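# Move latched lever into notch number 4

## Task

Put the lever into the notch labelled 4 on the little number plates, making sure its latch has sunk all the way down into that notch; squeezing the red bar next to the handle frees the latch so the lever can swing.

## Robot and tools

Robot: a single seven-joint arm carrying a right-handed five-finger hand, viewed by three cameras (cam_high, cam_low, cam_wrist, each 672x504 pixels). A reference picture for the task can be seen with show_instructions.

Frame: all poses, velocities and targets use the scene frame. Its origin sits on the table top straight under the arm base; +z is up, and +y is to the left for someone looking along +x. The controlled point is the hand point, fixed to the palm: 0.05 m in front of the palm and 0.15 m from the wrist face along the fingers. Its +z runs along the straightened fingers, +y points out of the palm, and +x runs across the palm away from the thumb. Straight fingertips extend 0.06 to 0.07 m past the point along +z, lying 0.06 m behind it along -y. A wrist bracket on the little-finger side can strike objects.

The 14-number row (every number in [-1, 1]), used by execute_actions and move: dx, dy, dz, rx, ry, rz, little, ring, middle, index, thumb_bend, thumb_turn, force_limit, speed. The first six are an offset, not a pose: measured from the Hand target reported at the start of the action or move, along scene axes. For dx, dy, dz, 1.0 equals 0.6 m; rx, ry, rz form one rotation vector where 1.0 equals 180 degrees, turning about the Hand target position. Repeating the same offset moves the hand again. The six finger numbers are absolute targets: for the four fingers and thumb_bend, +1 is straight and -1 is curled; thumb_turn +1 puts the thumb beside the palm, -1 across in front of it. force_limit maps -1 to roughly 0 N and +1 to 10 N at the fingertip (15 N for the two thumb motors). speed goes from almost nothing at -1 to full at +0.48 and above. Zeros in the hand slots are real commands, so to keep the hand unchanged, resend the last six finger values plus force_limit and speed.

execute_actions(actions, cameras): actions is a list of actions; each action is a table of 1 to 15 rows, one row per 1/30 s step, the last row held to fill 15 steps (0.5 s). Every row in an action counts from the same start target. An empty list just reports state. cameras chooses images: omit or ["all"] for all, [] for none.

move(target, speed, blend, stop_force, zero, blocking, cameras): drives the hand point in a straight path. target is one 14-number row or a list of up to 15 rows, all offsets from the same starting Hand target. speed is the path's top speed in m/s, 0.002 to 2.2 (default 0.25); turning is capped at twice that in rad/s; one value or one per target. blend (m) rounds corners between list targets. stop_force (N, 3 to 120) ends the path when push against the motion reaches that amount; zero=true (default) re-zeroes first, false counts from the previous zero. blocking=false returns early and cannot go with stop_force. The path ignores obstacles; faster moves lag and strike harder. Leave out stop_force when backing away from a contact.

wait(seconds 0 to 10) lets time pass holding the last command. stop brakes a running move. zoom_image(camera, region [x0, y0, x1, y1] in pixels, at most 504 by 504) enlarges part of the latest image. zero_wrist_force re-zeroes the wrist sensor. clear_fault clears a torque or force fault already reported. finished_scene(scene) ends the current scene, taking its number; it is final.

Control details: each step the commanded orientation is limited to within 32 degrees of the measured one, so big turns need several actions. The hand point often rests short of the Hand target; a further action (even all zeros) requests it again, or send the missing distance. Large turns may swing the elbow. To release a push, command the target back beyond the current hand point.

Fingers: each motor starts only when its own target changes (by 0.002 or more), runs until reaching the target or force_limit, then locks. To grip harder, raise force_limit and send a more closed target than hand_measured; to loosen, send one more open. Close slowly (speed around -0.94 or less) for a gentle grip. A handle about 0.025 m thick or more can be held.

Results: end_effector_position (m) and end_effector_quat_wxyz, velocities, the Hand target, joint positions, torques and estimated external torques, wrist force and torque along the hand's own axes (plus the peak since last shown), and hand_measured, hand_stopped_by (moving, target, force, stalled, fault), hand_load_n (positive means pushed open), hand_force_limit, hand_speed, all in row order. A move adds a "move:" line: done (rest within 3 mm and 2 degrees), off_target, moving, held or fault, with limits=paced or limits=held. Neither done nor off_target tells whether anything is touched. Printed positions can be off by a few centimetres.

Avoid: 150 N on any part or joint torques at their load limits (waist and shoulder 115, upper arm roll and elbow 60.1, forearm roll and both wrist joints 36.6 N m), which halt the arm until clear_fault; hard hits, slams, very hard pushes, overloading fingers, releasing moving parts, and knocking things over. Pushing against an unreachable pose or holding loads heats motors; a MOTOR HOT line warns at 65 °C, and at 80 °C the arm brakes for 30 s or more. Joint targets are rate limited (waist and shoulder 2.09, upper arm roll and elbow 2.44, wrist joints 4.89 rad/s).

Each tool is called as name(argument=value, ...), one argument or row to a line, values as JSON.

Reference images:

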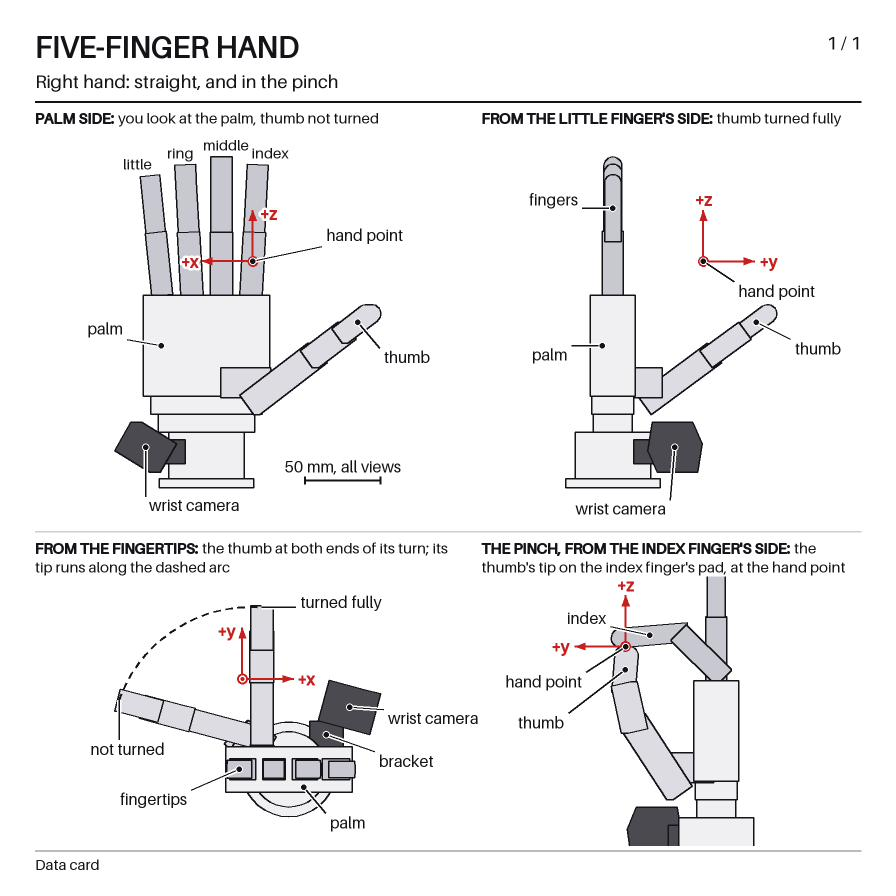

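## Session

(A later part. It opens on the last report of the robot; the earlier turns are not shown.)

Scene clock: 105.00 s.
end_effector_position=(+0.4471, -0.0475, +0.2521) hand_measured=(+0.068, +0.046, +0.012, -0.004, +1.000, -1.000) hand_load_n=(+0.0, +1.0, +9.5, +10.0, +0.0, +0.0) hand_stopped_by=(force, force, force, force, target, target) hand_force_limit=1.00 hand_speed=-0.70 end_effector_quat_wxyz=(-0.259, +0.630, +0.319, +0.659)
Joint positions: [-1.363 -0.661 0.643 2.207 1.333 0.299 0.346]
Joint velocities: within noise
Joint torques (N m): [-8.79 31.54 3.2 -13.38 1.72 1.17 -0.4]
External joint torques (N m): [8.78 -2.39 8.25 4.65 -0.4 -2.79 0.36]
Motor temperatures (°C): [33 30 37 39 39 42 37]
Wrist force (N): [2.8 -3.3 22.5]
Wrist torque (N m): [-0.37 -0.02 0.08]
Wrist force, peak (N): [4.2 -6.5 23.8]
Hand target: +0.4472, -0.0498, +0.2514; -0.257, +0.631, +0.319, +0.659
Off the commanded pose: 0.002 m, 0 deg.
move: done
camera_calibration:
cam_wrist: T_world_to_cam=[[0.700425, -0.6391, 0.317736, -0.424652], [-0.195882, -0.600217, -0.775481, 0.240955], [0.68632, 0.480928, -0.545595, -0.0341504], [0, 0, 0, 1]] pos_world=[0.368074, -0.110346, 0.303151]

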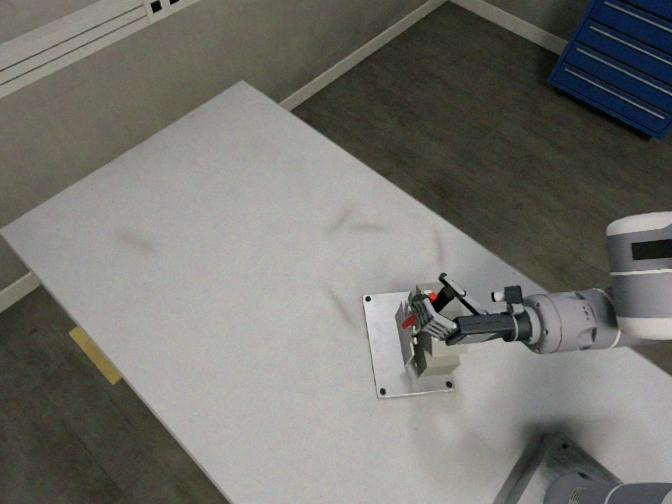

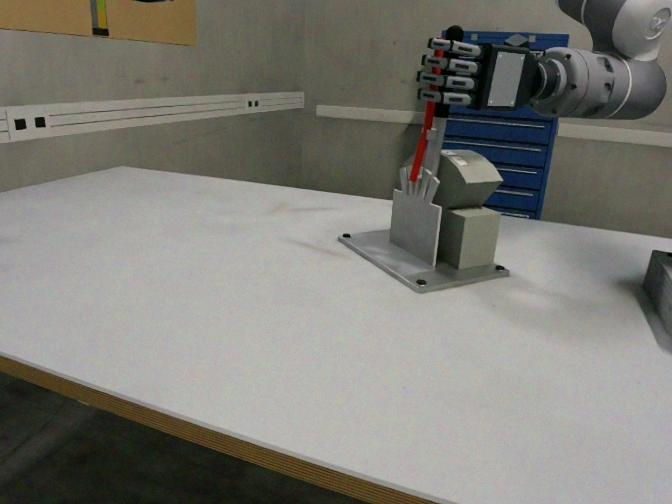

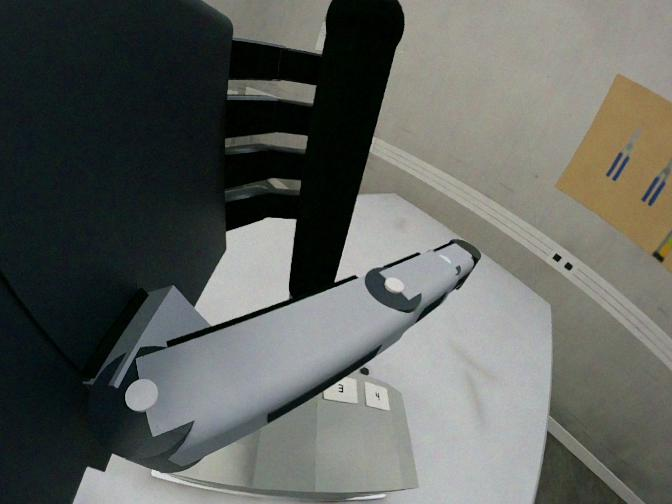

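move(
  target=[0.030,-0.0268,0.0083,0.0296,0.0331,0,-0.98,-0.98,-0.98,-0.98,1,-1,1,-0.7],
  speed=0.04,
  stop_force=30,
)

zoom_image(
  camera="cam_high",
  region=[370, 230, 550, 410],
)

zoom_image(
  camera="cam_low",
  region=[385, 20, 485, 200],
)

Scene clock: 108.23 s.
end_effector_position=(+0.4646, -0.0639, +0.2560) hand_measured=(+0.068, +0.046, +0.012, -0.004, +1.000, -1.000) hand_load_n=(+0.5, +0.0, +8.5, +11.0, +0.0, +0.0) hand_stopped_by=(force, force, force, force, target, target) hand_force_limit=1.00 hand_speed=-0.70 end_effector_quat_wxyz=(-0.304, +0.651, +0.274, +0.639)
Joint positions: [-1.356 -0.642 0.65 2.153 1.333 0.288 0.556]
Joint velocities: within noise
Joint torques (N m): [-8.48 34.76 8 -17.64 3.4 -2.78 -1.08]
External joint torques (N m): [8.46 -4.51 3.63 6.89 -2.11 1.23 1.04]
Motor temperatures (°C): [33 30 37 38 39 42 37]
Wrist force (N): [-12.7 -2.3 21.3]
Wrist torque (N m): [-0.36 -0.19 0.05]
Wrist force, peak (N): [-12.2 -3.9 23.1]
Hand target: +0.4652, -0.0659, +0.2564; -0.302, +0.652, +0.274, +0.640
Off the commanded pose: 0.002 m, 0 deg.
move: done
camera_calibration:
cam_wrist: T_world_to_cam=[[0.726889, -0.662407, 0.181242, -0.427462], [-0.280698, -0.527428, -0.801891, 0.288406], [0.62677, 0.532011, -0.569318, 0.000806606], [0, 0, 0, 1]] pos_world=[0.391167, -0.13147, 0.309204]

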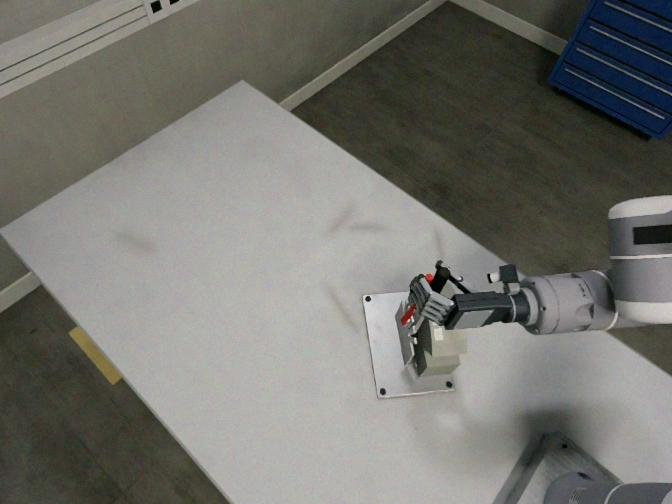

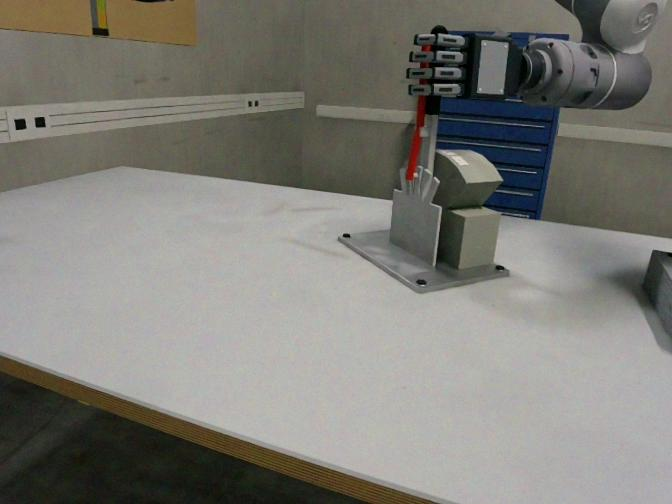

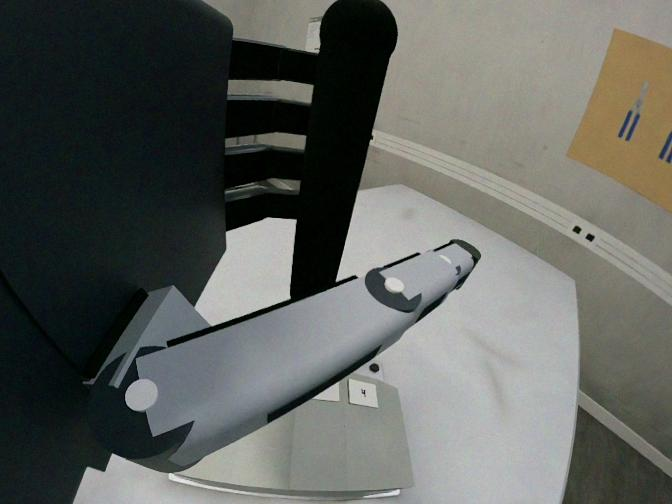

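Scaled by 2.800.

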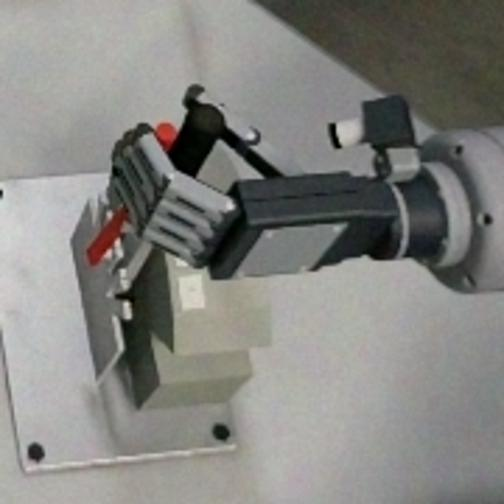

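Scaled by 2.800.

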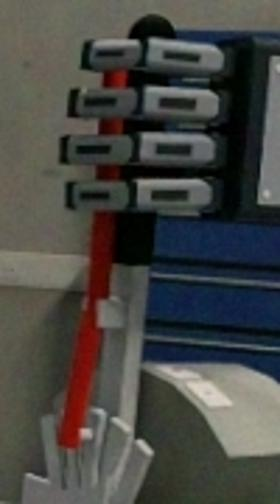

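move(
  target=[0.0307,-0.0275,0.0033,0.0296,0.0331,0,-0.98,-0.98,-0.98,-0.98,1,-1,1,-0.7],
  speed=0.04,
  stop_force=30,
)

zoom_image(
  camera="cam_high",
  region=[370, 230, 550, 410],
)

zoom_image(
  camera="cam_low",
  region=[385, 120, 485, 200],
)

Scene clock: 111.87 s.
end_effector_position=(+0.4831, -0.0802, +0.2580) hand_measured=(+0.068, +0.046, +0.012, -0.004, +1.000, -1.000) hand_load_n=(+0.0, +0.5, +8.0, +9.0, +0.0, +0.0) hand_stopped_by=(force, force, force, force, target, target) hand_force_limit=1.00 hand_speed=-0.70 end_effector_quat_wxyz=(-0.348, +0.669, +0.228, +0.616)
Joint positions: [-1.341 -0.642 0.651 2.09 1.328 0.281 0.755]
Joint velocities: within noise
Joint torques (N m): [-8.85 35.65 7.47 -19.64 3.18 -1.51 -0.89]
External joint torques (N m): [8.82 -3.75 4.59 7.24 -1.91 0.01 0.84]
Motor temperatures (°C): [33 30 37 39 39 42 37]
Wrist force (N): [-8.9 -2.0 19.7]
Wrist torque (N m): [-0.28 -0.16 0.11]
Wrist force, peak (N): [-13.0 -3.5 21.7]
Hand target: +0.4836, -0.0824, +0.2584; -0.346, +0.669, +0.228, +0.617
Off the commanded pose: 0.002 m, 0 deg.
move: done
camera_calibration:
cam_wrist: T_world_to_cam=[[0.738795, -0.672571, 0.0427888, -0.422936], [-0.364753, -0.452441, -0.813789, 0.336283], [0.56669, 0.585615, -0.579584, 0.0350983], [0, 0, 0, 1]] pos_world=[0.415233, -0.15286, 0.312103]

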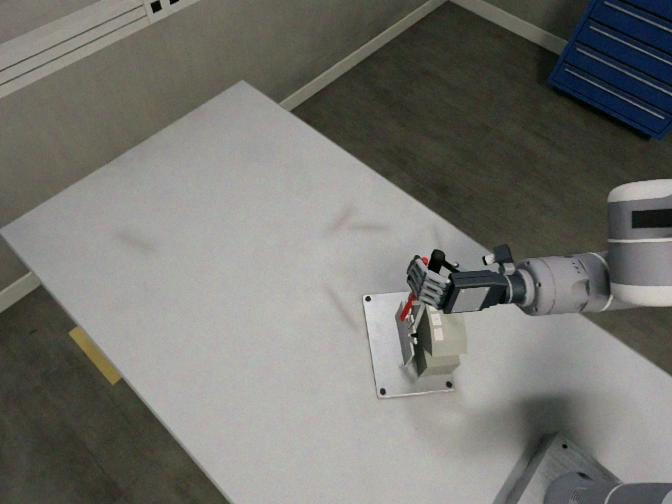

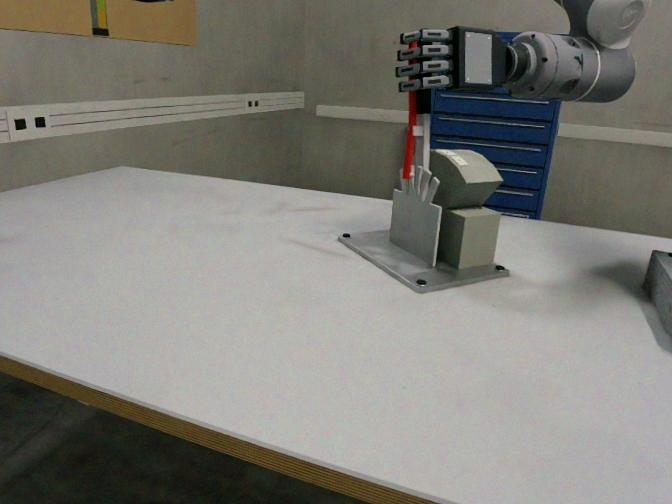

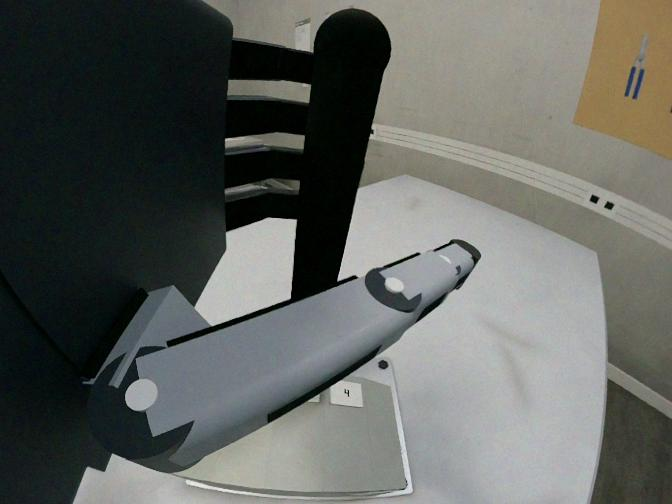

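Scaled by 2.800.

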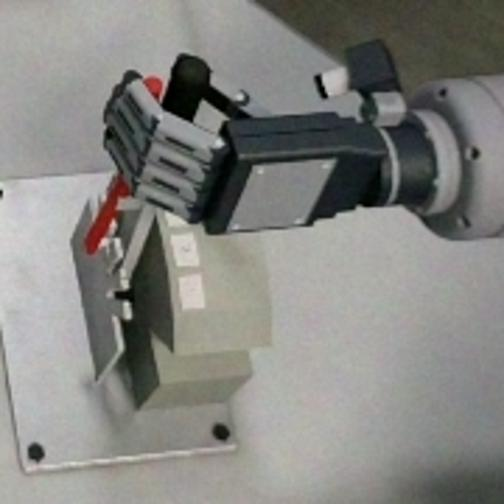

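Scaled by 5.040.

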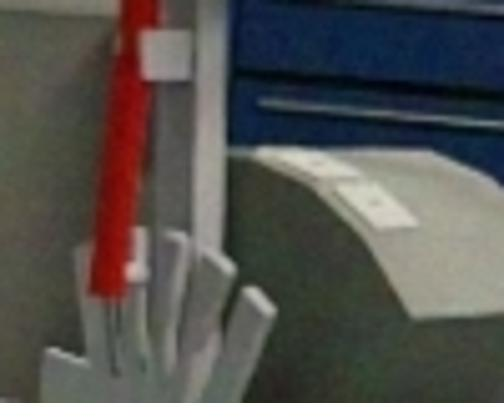

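move(
  target=[
    [0.0305,-0.0273,-0.0023,0.0296,0.0331,0,-0.98,-0.98,-0.98,-0.98,1,-1,1,-0.7],
    [0.0606,-0.0543,-0.0105,0.0593,0.0662,0,-0.98,-0.98,-0.98,-0.98,1,-1,1,-0.7],
  ],
  speed=0.04,
  blend=0.01,
  stop_force=30,
)

zoom_image(
  camera="cam_high",
  region=[370, 230, 550, 410],
)

zoom_image(
  camera="cam_low",
  region=[385, 120, 485, 200],
)

Scene clock: 118.60 s.
end_effector_position=(+0.5195, -0.1125, +0.2518) hand_measured=(+0.068, +0.046, +0.012, -0.004, +1.000, -1.000) hand_load_n=(+0.0, +1.5, +7.0, +6.0, +0.0, +0.0) hand_stopped_by=(force, force, force, force, target, target) hand_force_limit=1.00 hand_speed=-0.70 end_effector_quat_wxyz=(-0.430, +0.694, +0.133, +0.562)
Joint positions: [-1.288 -0.693 0.631 1.944 1.308 0.28 1.126]
Joint velocities: within noise
Joint torques (N m): [-8.78 40.02 8.34 -22.18 3.01 -0.3 -0.74]
External joint torques (N m): [8.73 -3.38 5.08 7.53 -1.75 -1.11 0.69]
Motor temperatures (°C): [33 30 37 39 39 42 37]
Wrist force (N): [-6.6 -2.3 16.7]
Wrist torque (N m): [-0.21 -0.19 0.15]
Wrist force, peak (N): [-11.5 -2.9 19.7]
Hand target: +0.5200, -0.1150, +0.2521; -0.428, +0.695, +0.133, +0.563
Off the commanded pose: 0.003 m, 0 deg.
move: done
camera_calibration:
cam_wrist: T_world_to_cam=[[0.719027, -0.654366, -0.234104, -0.389289], [-0.532718, -0.302608, -0.790342, 0.428063], [0.446331, 0.692988, -0.566176, 0.100963], [0, 0, 0, 1]] pos_world=[0.462883, -0.195168, 0.304345]

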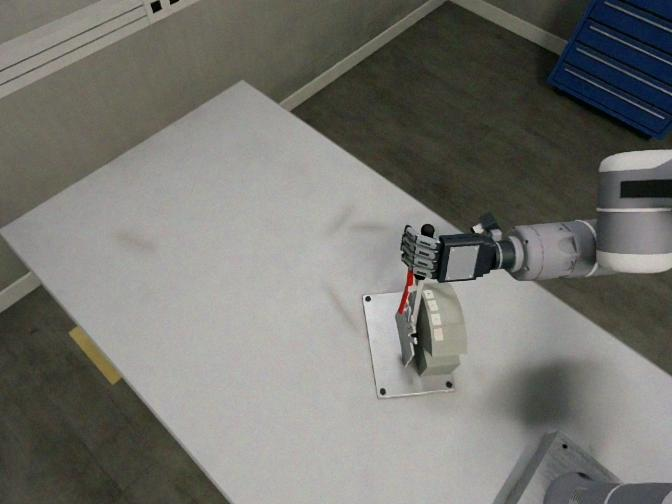

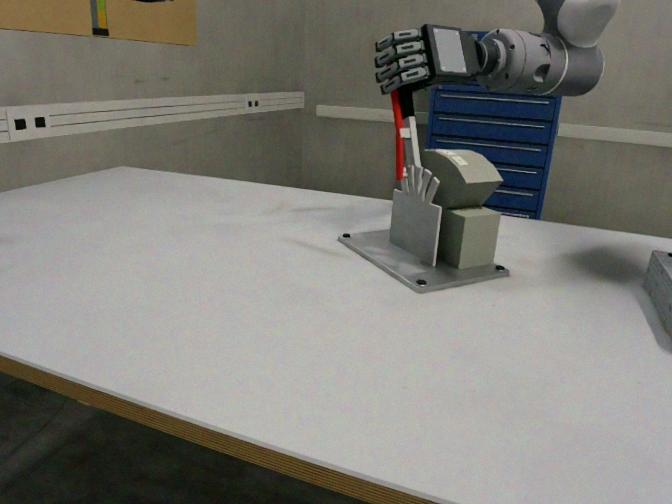

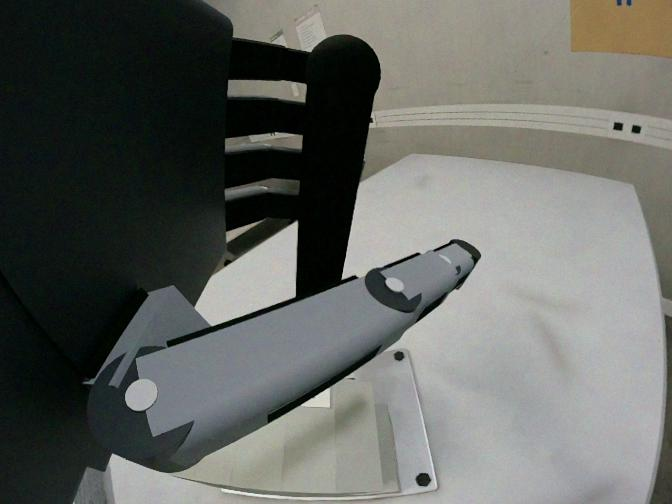

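Scaled by 2.800.

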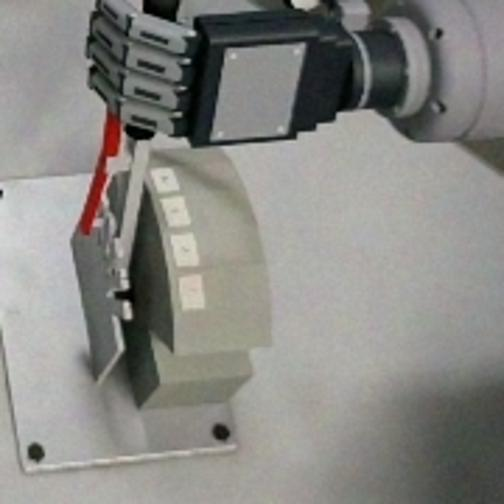

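Scaled by 5.040.

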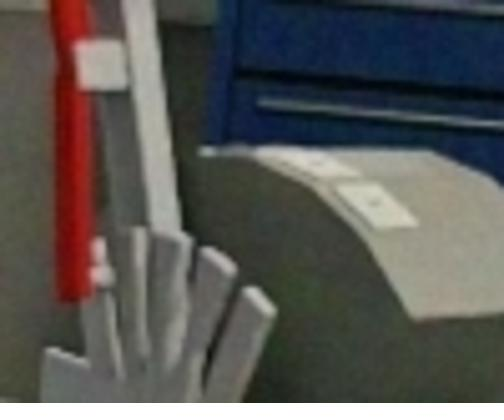

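move(
  target=[0,0,0,0,0,0,0.9,0.9,0.9,0.9,1,-1,1,-0.5],
)

zoom_image(
  camera="cam_high",
  region=[370, 230, 550, 410],
)

zoom_image(
  camera="cam_low",
  region=[385, 120, 485, 200],
)

Scene clock: 120.43 s.
end_effector_position=(+0.5200, -0.1147, +0.2521) hand_measured=(+0.900, +0.900, +0.900, +0.900, +1.000, -1.000) hand_load_n=(+0.0, +0.0, +0.0, +0.0, +0.0, +0.0) hand_stopped_by=(target, target, target, target, target, target) hand_force_limit=1.00 hand_speed=-0.50 end_effector_quat_wxyz=(-0.429, +0.694, +0.133, +0.563)
Joint positions: [-1.29 -0.692 0.63 1.942 1.309 0.28 1.126]
Joint velocities: within noise
Joint torques (N m): [0.17 35.91 13.79 -14.35 1.83 -1.61 -0.25]
External joint torques (N m): [-0.22 0.77 -0.38 -0.33 -0.56 0.2 0.22]
Motor temperatures (°C): [33 30 37 39 39 42 37]
Wrist force (N): [3.7 -4.1 0.7]
Wrist torque (N m): [-0.55 0.42 0.13]
Wrist force, peak (N): [-7.0 -2.2 16.8]
Hand target: +0.5200, -0.1150, +0.2521; -0.428, +0.695, +0.133, +0.563
Off the commanded pose: 0.000 m, 0 deg.
move: done
camera_calibration:
cam_wrist: T_world_to_cam=[[0.717191, -0.657056, -0.232194, -0.390779], [-0.532898, -0.302387, -0.790305, 0.427972], [0.449062, 0.690536, -0.567013, 0.100976], [0, 0, 0, 1]] pos_world=[0.462984, -0.197077, 0.304747]

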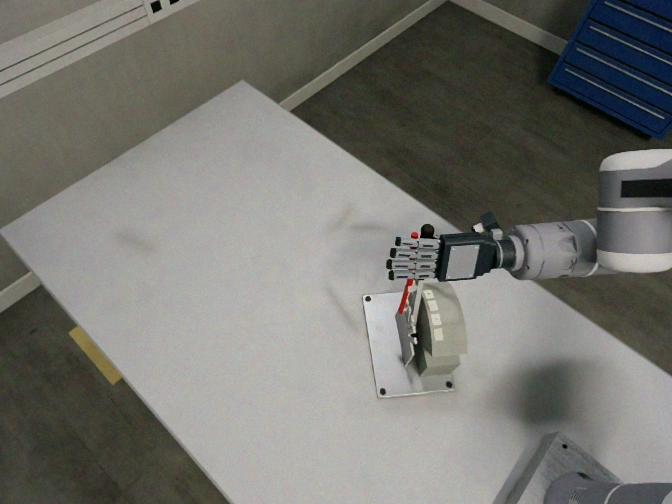

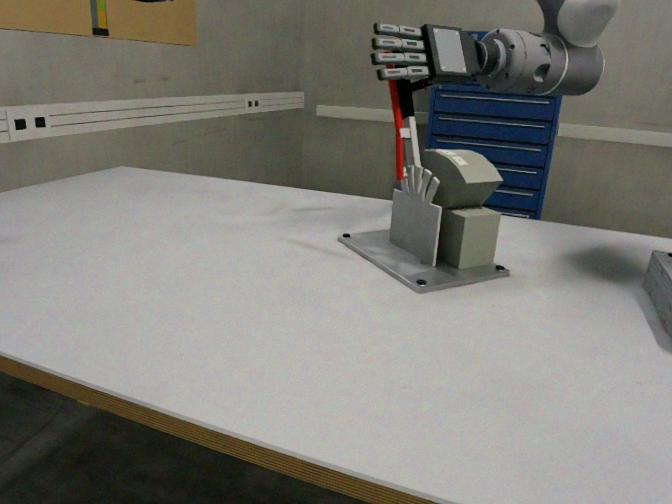

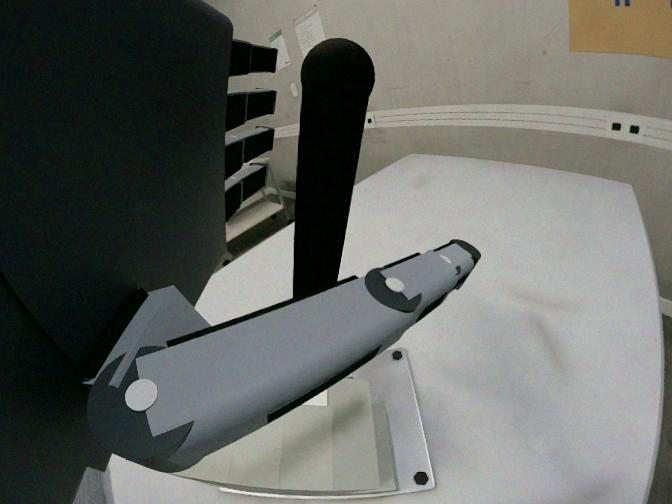

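Scaled by 2.800.

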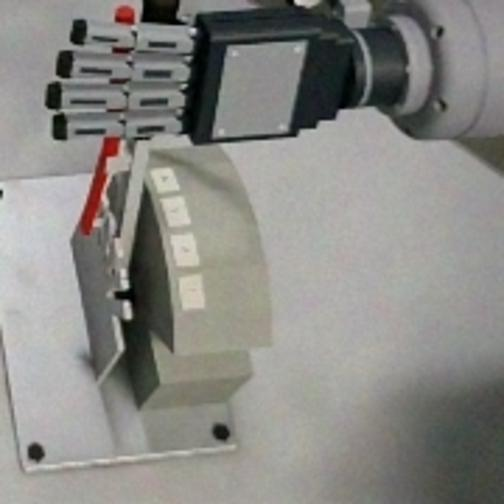

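Scaled by 5.040.

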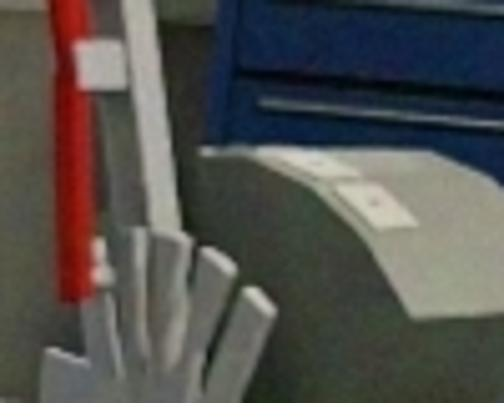

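move(
  target=[0,0,0,0,0,0,0.9,0.9,0.9,0.9,-0.5,-1,0,-0.8],
)

zoom_image(
  camera="cam_high",
  region=[370, 230, 550, 410],
)

zoom_image(
  camera="cam_low",
  region=[385, 120, 485, 200],
)

Scene clock: 125.37 s.
end_effector_position=(+0.5201, -0.1154, +0.2520) hand_measured=(+0.900, +0.900, +0.900, +0.900, +0.176, -1.000) hand_load_n=(+0.0, +0.0, +0.0, +0.0, +8.0, +1.5) hand_stopped_by=(target, target, target, target, force, target) hand_force_limit=0.00 hand_speed=-0.80 end_effector_quat_wxyz=(-0.428, +0.695, +0.133, +0.563)
Joint positions: [-1.29 -0.693 0.63 1.942 1.309 0.281 1.126]
Joint velocities: within noise
Joint torques (N m): [0.49 36.52 15.33 -12.17 1.37 -3.16 -0.15]
External joint torques (N m): [-0.54 0.18 -1.92 -2.53 -0.1 1.75 0.12]
Motor temperatures (°C): [33 30 37 39 39 42 37]
Wrist force (N): [2.6 3.4 3.2]
Wrist torque (N m): [-0.45 0.40 0.19]
Wrist force, peak (N): [2.9 4.1 3.0]
Hand target: +0.5200, -0.1150, +0.2521; -0.428, +0.695, +0.133, +0.563
Off the commanded pose: 0.000 m, 0 deg.
move: done
camera_calibration:
cam_wrist: T_world_to_cam=[[0.716301, -0.658167, -0.231798, -0.391197], [-0.533446, -0.302354, -0.789948, 0.427915], [0.449832, 0.689491, -0.567673, 0.10093], [0, 0, 0, 1]] pos_world=[0.463083, -0.197681, 0.304647]

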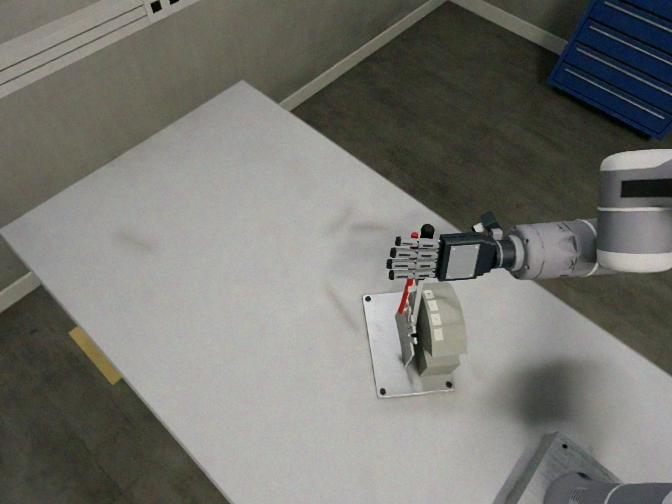

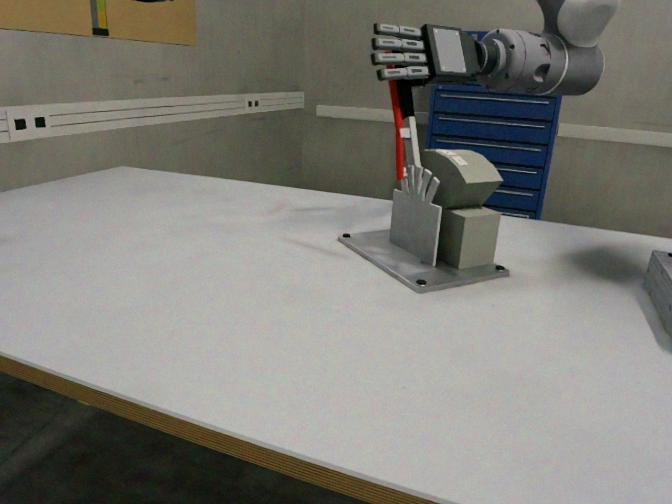

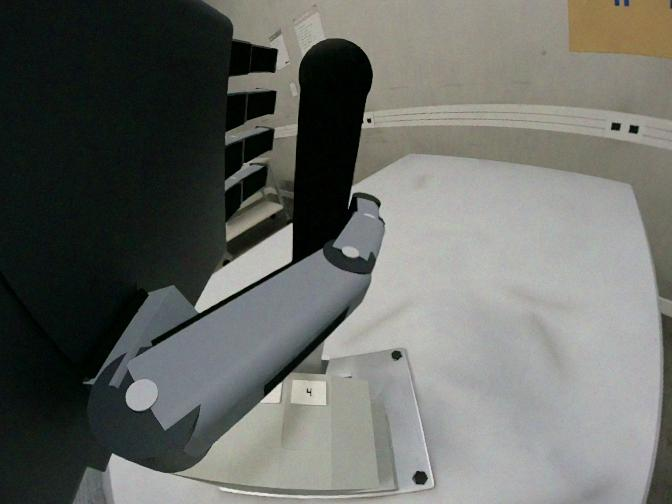

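Scaled by 2.800.

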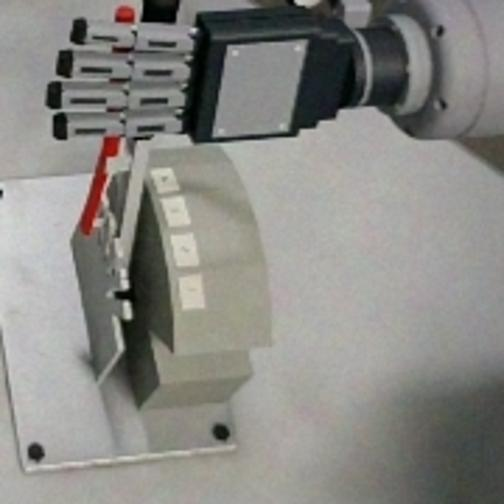

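Scaled by 5.040.

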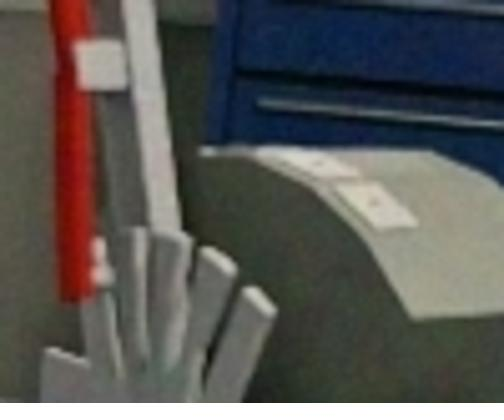

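move(
  target=[-0.0149,0.0133,0.005,-0.0148,-0.0166,0,0.9,0.9,0.9,0.9,-0.5,-1,0,-0.8],
  speed=0.02,
  stop_force=18,
)

zoom_image(
  camera="cam_high",
  region=[370, 230, 550, 410],
)

zoom_image(
  camera="cam_low",
  region=[385, 120, 485, 200],
)

Scene clock: 128.60 s.
end_effector_position=(+0.5119, -0.1080, +0.2555) hand_measured=(+0.900, +0.900, +0.900, +0.900, +0.178, -1.000) hand_load_n=(+0.0, +0.0, +0.0, +0.0, +10.0, -4.5) hand_stopped_by=(target, target, target, target, force, target) hand_force_limit=0.00 hand_speed=-0.80 end_effector_quat_wxyz=(-0.407, +0.689, +0.157, +0.578)
Joint positions: [-1.307 -0.675 0.639 1.979 1.316 0.281 1.036]
Joint velocities: within noise
Joint torques (N m): [0.87 33.5 13.16 -7.4 -0.41 -2.48 0.23]
External joint torques (N m): [-0.91 1.88 -0.1 -6.88 1.69 1.04 -0.25]
Motor temperatures (°C): [33 30 37 38 39 42 37]
Wrist force (N): [9.1 6.1 5.0]
Wrist torque (N m): [-0.45 0.29 0.20]
Wrist force, peak (N): [9.2 8.0 6.7]
Hand target: +0.5111, -0.1070, +0.2551; -0.408, +0.689, +0.157, +0.577
Off the commanded pose: 0.001 m, 0 deg.
move: done
camera_calibration:
cam_wrist: T_world_to_cam=[[0.725848, -0.668497, -0.162037, -0.40346], [-0.491429, -0.339151, -0.802169, 0.406254], [0.481292, 0.661882, -0.574691, 0.0842819], [0, 0, 0, 1]] pos_world=[0.451932, -0.187715, 0.308945]

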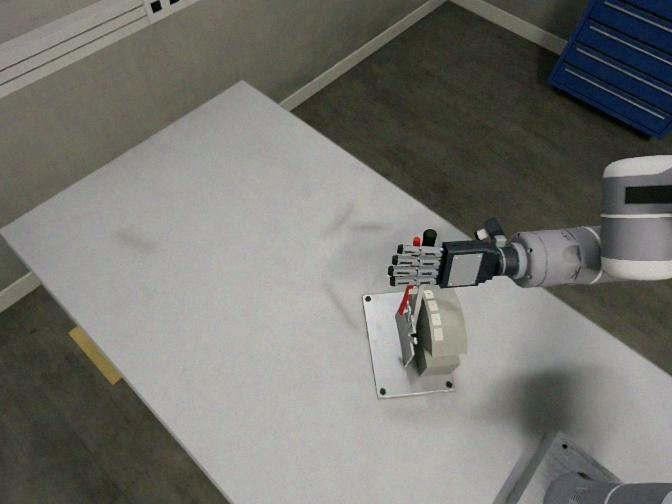

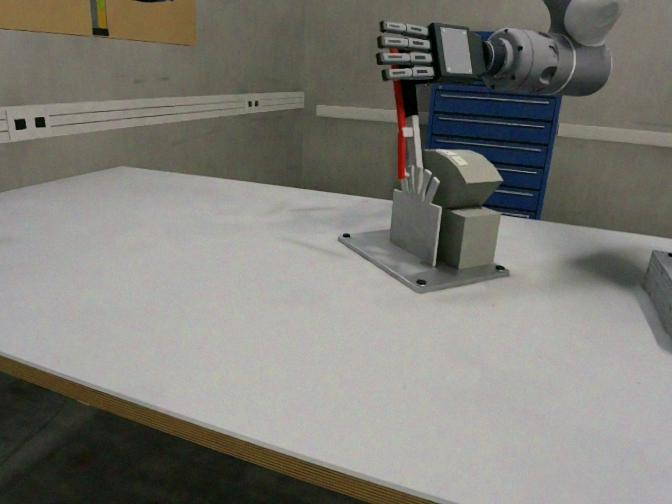

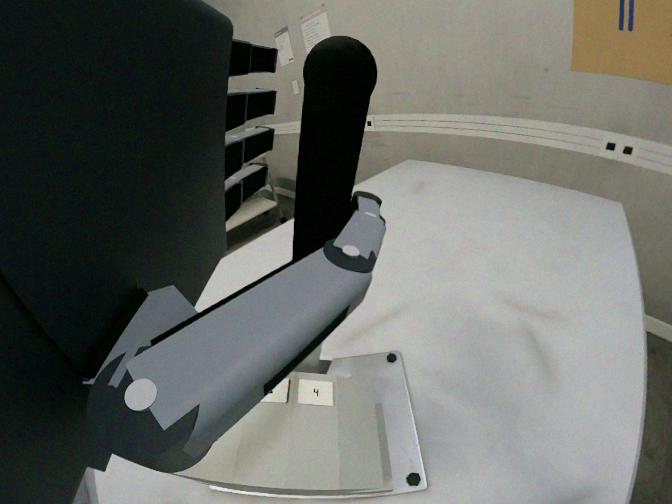

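Scaled by 2.800.

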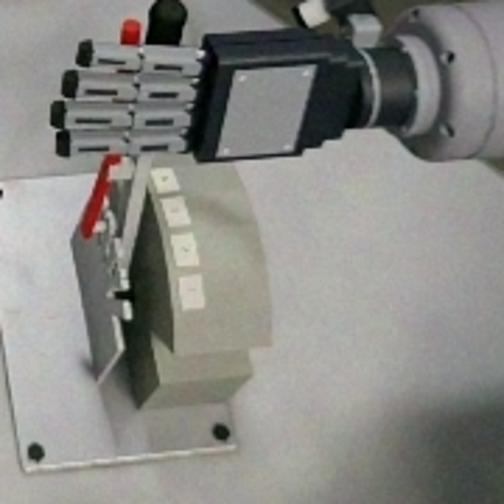

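Scaled by 5.040.

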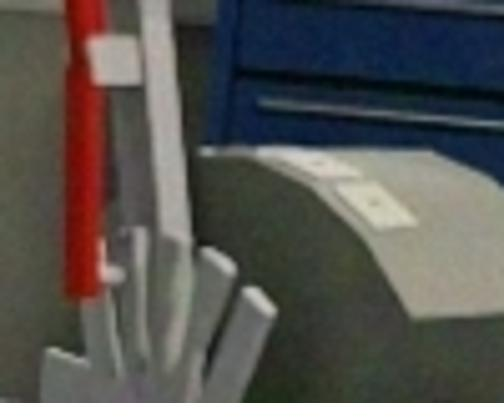

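move(
  target=[-0.0112,0.01,0.0035,-0.0111,-0.0124,0,0.9,0.9,0.9,0.9,-0.5,-1,0,-0.8],
  speed=0.02,
  stop_force=15,
)

zoom_image(
  camera="cam_high",
  region=[370, 230, 550, 410],
)

zoom_image(
  camera="cam_low",
  region=[385, 120, 485, 200],
)

Scene clock: 131.40 s.
end_effector_position=(+0.5053, -0.1023, +0.2577) hand_measured=(+0.900, +0.900, +0.900, +0.900, +0.178, -1.000) hand_load_n=(+0.0, +0.0, +0.0, +0.0, +11.5, -6.5) hand_stopped_by=(target, target, target, target, force, target) hand_force_limit=0.00 hand_speed=-0.80 end_effector_quat_wxyz=(-0.392, +0.685, +0.175, +0.589)
Joint positions: [-1.318 -0.662 0.644 2.006 1.32 0.281 0.969]
Joint velocities: within noise
Joint torques (N m): [2.26 31.72 13.31 -5.47 -0.85 -2.45 0.39]
External joint torques (N m): [-2.3 2.7 -0.53 -8.47 2.13 1 -0.42]
Motor temperatures (°C): [33 30 37 38 39 42 37]
Wrist force (N): [11.6 7.0 3.1]
Wrist torque (N m): [-0.44 0.29 0.20]
Wrist force, peak (N): [12.0 8.2 5.4]
Hand target: +0.5043, -0.1010, +0.2572; -0.393, +0.685, +0.175, +0.588
Off the commanded pose: 0.002 m, 0 deg.
move: done
camera_calibration:
cam_wrist: T_world_to_cam=[[0.730885, -0.673615, -0.109772, -0.411012], [-0.459944, -0.367309, -0.808415, 0.389504], [0.50424, 0.641347, -0.578286, 0.0722173], [0, 0, 0, 1]] pos_world=[0.443138, -0.180112, 0.311526]

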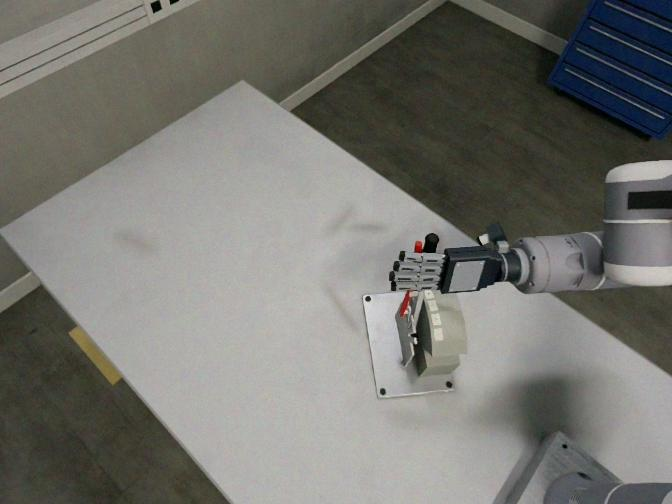

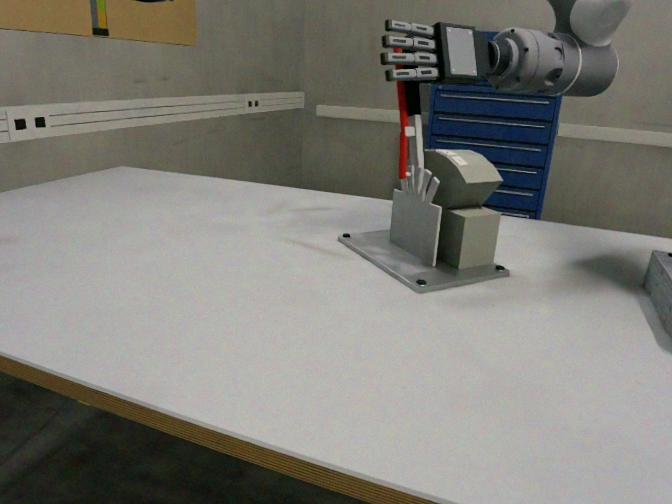

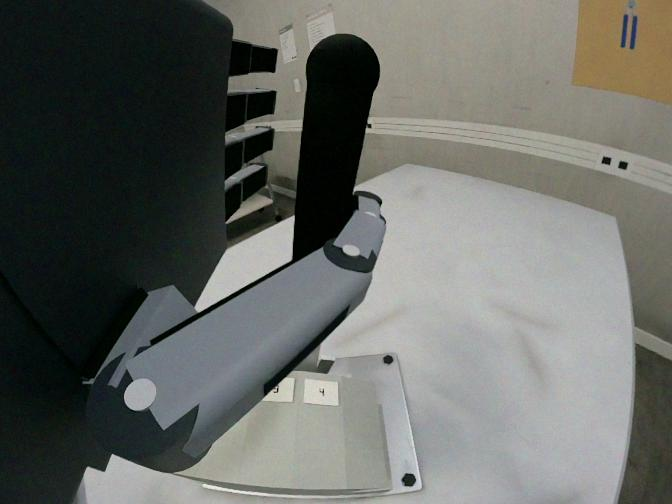

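Scaled by 2.800.

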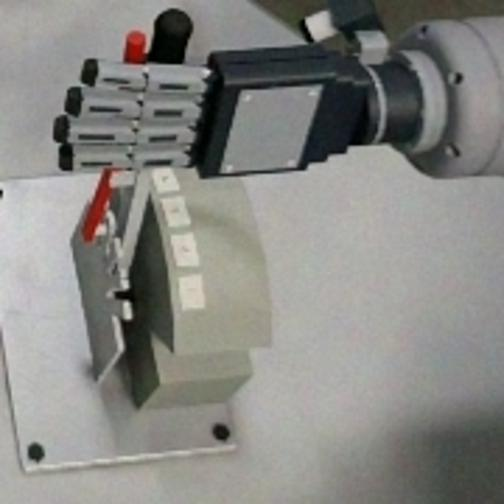

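Scaled by 5.040.

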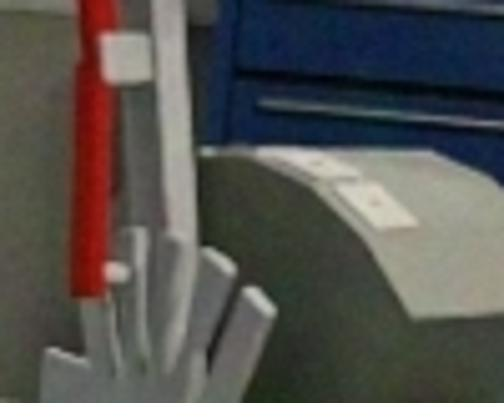

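move(
  target=[-0.0075,0.0067,0.0022,-0.0074,-0.0083,0,0.9,0.9,0.9,0.9,-0.5,-1,0,-0.8],
  speed=0.02,
  stop_force=12,
)

zoom_image(
  camera="cam_high",
  region=[370, 230, 550, 410],
)

zoom_image(
  camera="cam_low",
  region=[385, 120, 485, 200],
)

Scene clock: 133.63 s.
end_effector_position=(+0.5009, -0.0984, +0.2591) hand_measured=(+0.900, +0.900, +0.900, +0.900, +0.178, -1.000) hand_load_n=(+0.0, +0.0, +0.0, +0.0, +11.5, -7.0) hand_stopped_by=(target, target, target, target, force, target) hand_force_limit=0.00 hand_speed=-0.80 end_effector_quat_wxyz=(-0.381, +0.682, +0.187, +0.596)
Joint positions: [-1.325 -0.654 0.647 2.025 1.323 0.28 0.924]
Joint velocities: within noise
Joint torques (N m): [2.58 30.87 13.21 -4.82 -0.99 -2.36 0.47]
External joint torques (N m): [-2.61 2.93 -0.62 -8.89 2.27 0.9 -0.5]
Motor temperatures (°C): [33 30 37 38 39 42 37]
Wrist force (N): [12.1 7.1 2.3]
Wrist torque (N m): [-0.47 0.28 0.20]
Wrist force, peak (N): [12.9 8.6 3.7]
Hand target: +0.4998, -0.0970, +0.2585; -0.383, +0.682, +0.187, +0.595
Off the commanded pose: 0.002 m, 0 deg.
move: done
camera_calibration:
cam_wrist: T_world_to_cam=[[0.73316, -0.675919, -0.0748994, -0.415367], [-0.438893, -0.386157, -0.811329, 0.378416], [0.51947, 0.627707, -0.579771, 0.064119], [0, 0, 0, 1]] pos_world=[0.437307, -0.174874, 0.313084]

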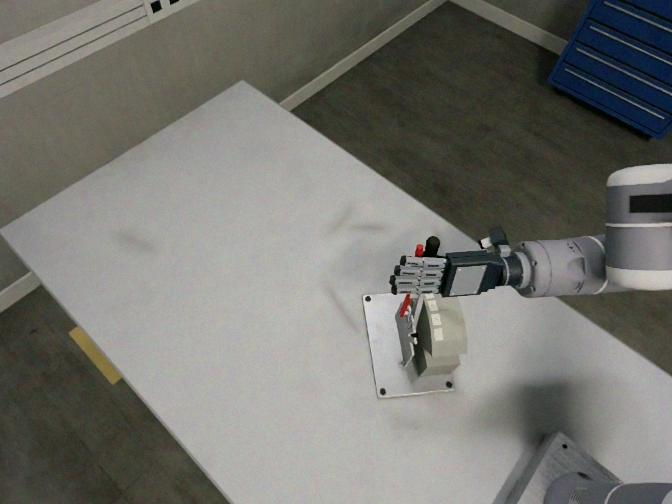

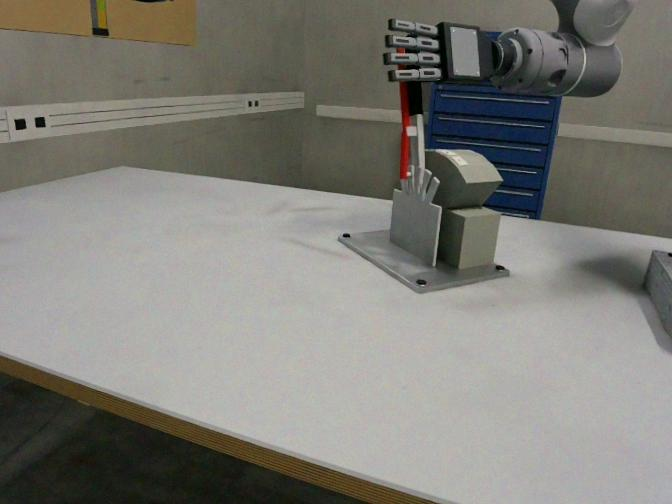

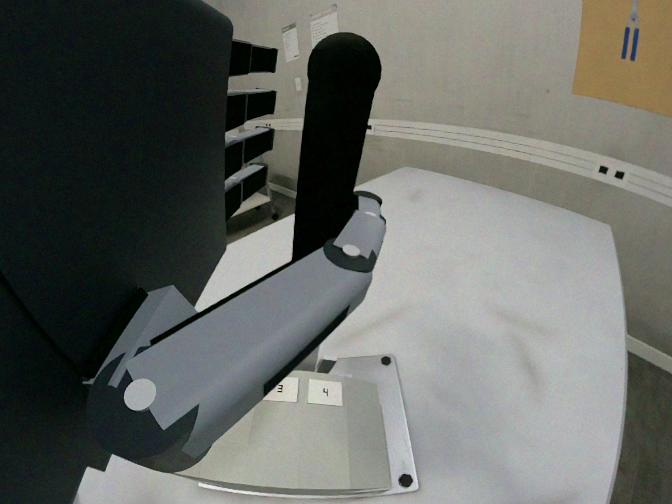

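Scaled by 2.800.

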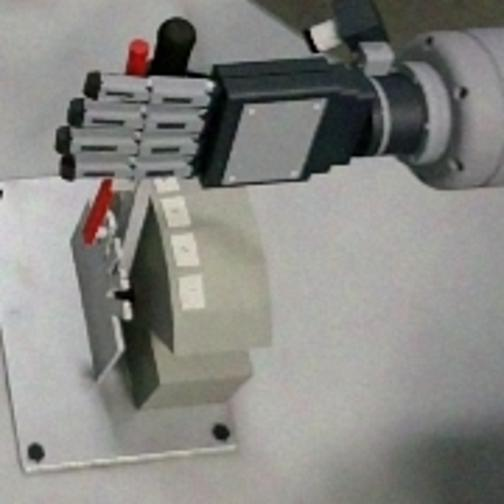

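Scaled by 5.040.

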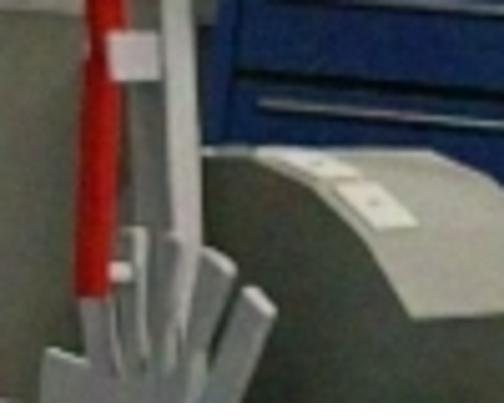

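zoom_image(
  camera="cam_low",
  region=[395, 155, 445, 200],
)

zoom_image(
  camera="cam_high",
  region=[385, 285, 445, 345],
)

Scaled by 10.080.

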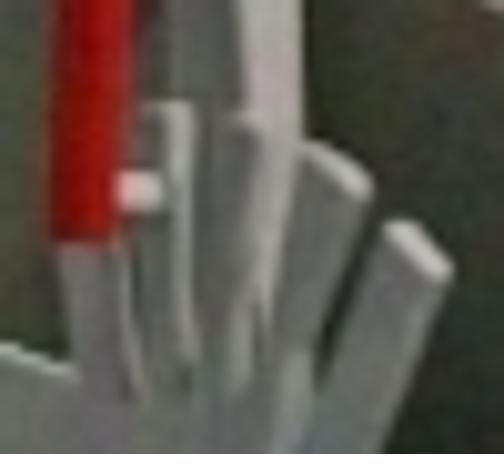

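Scaled by 8.400.

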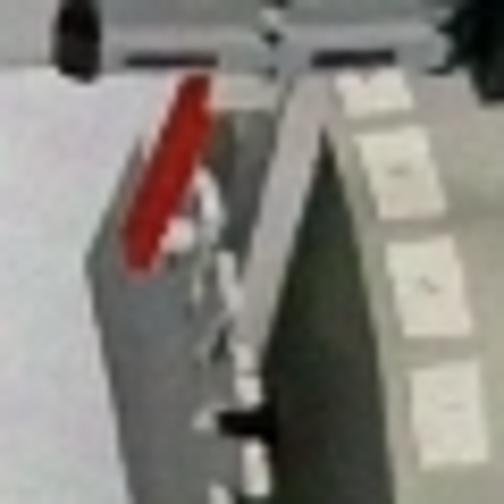

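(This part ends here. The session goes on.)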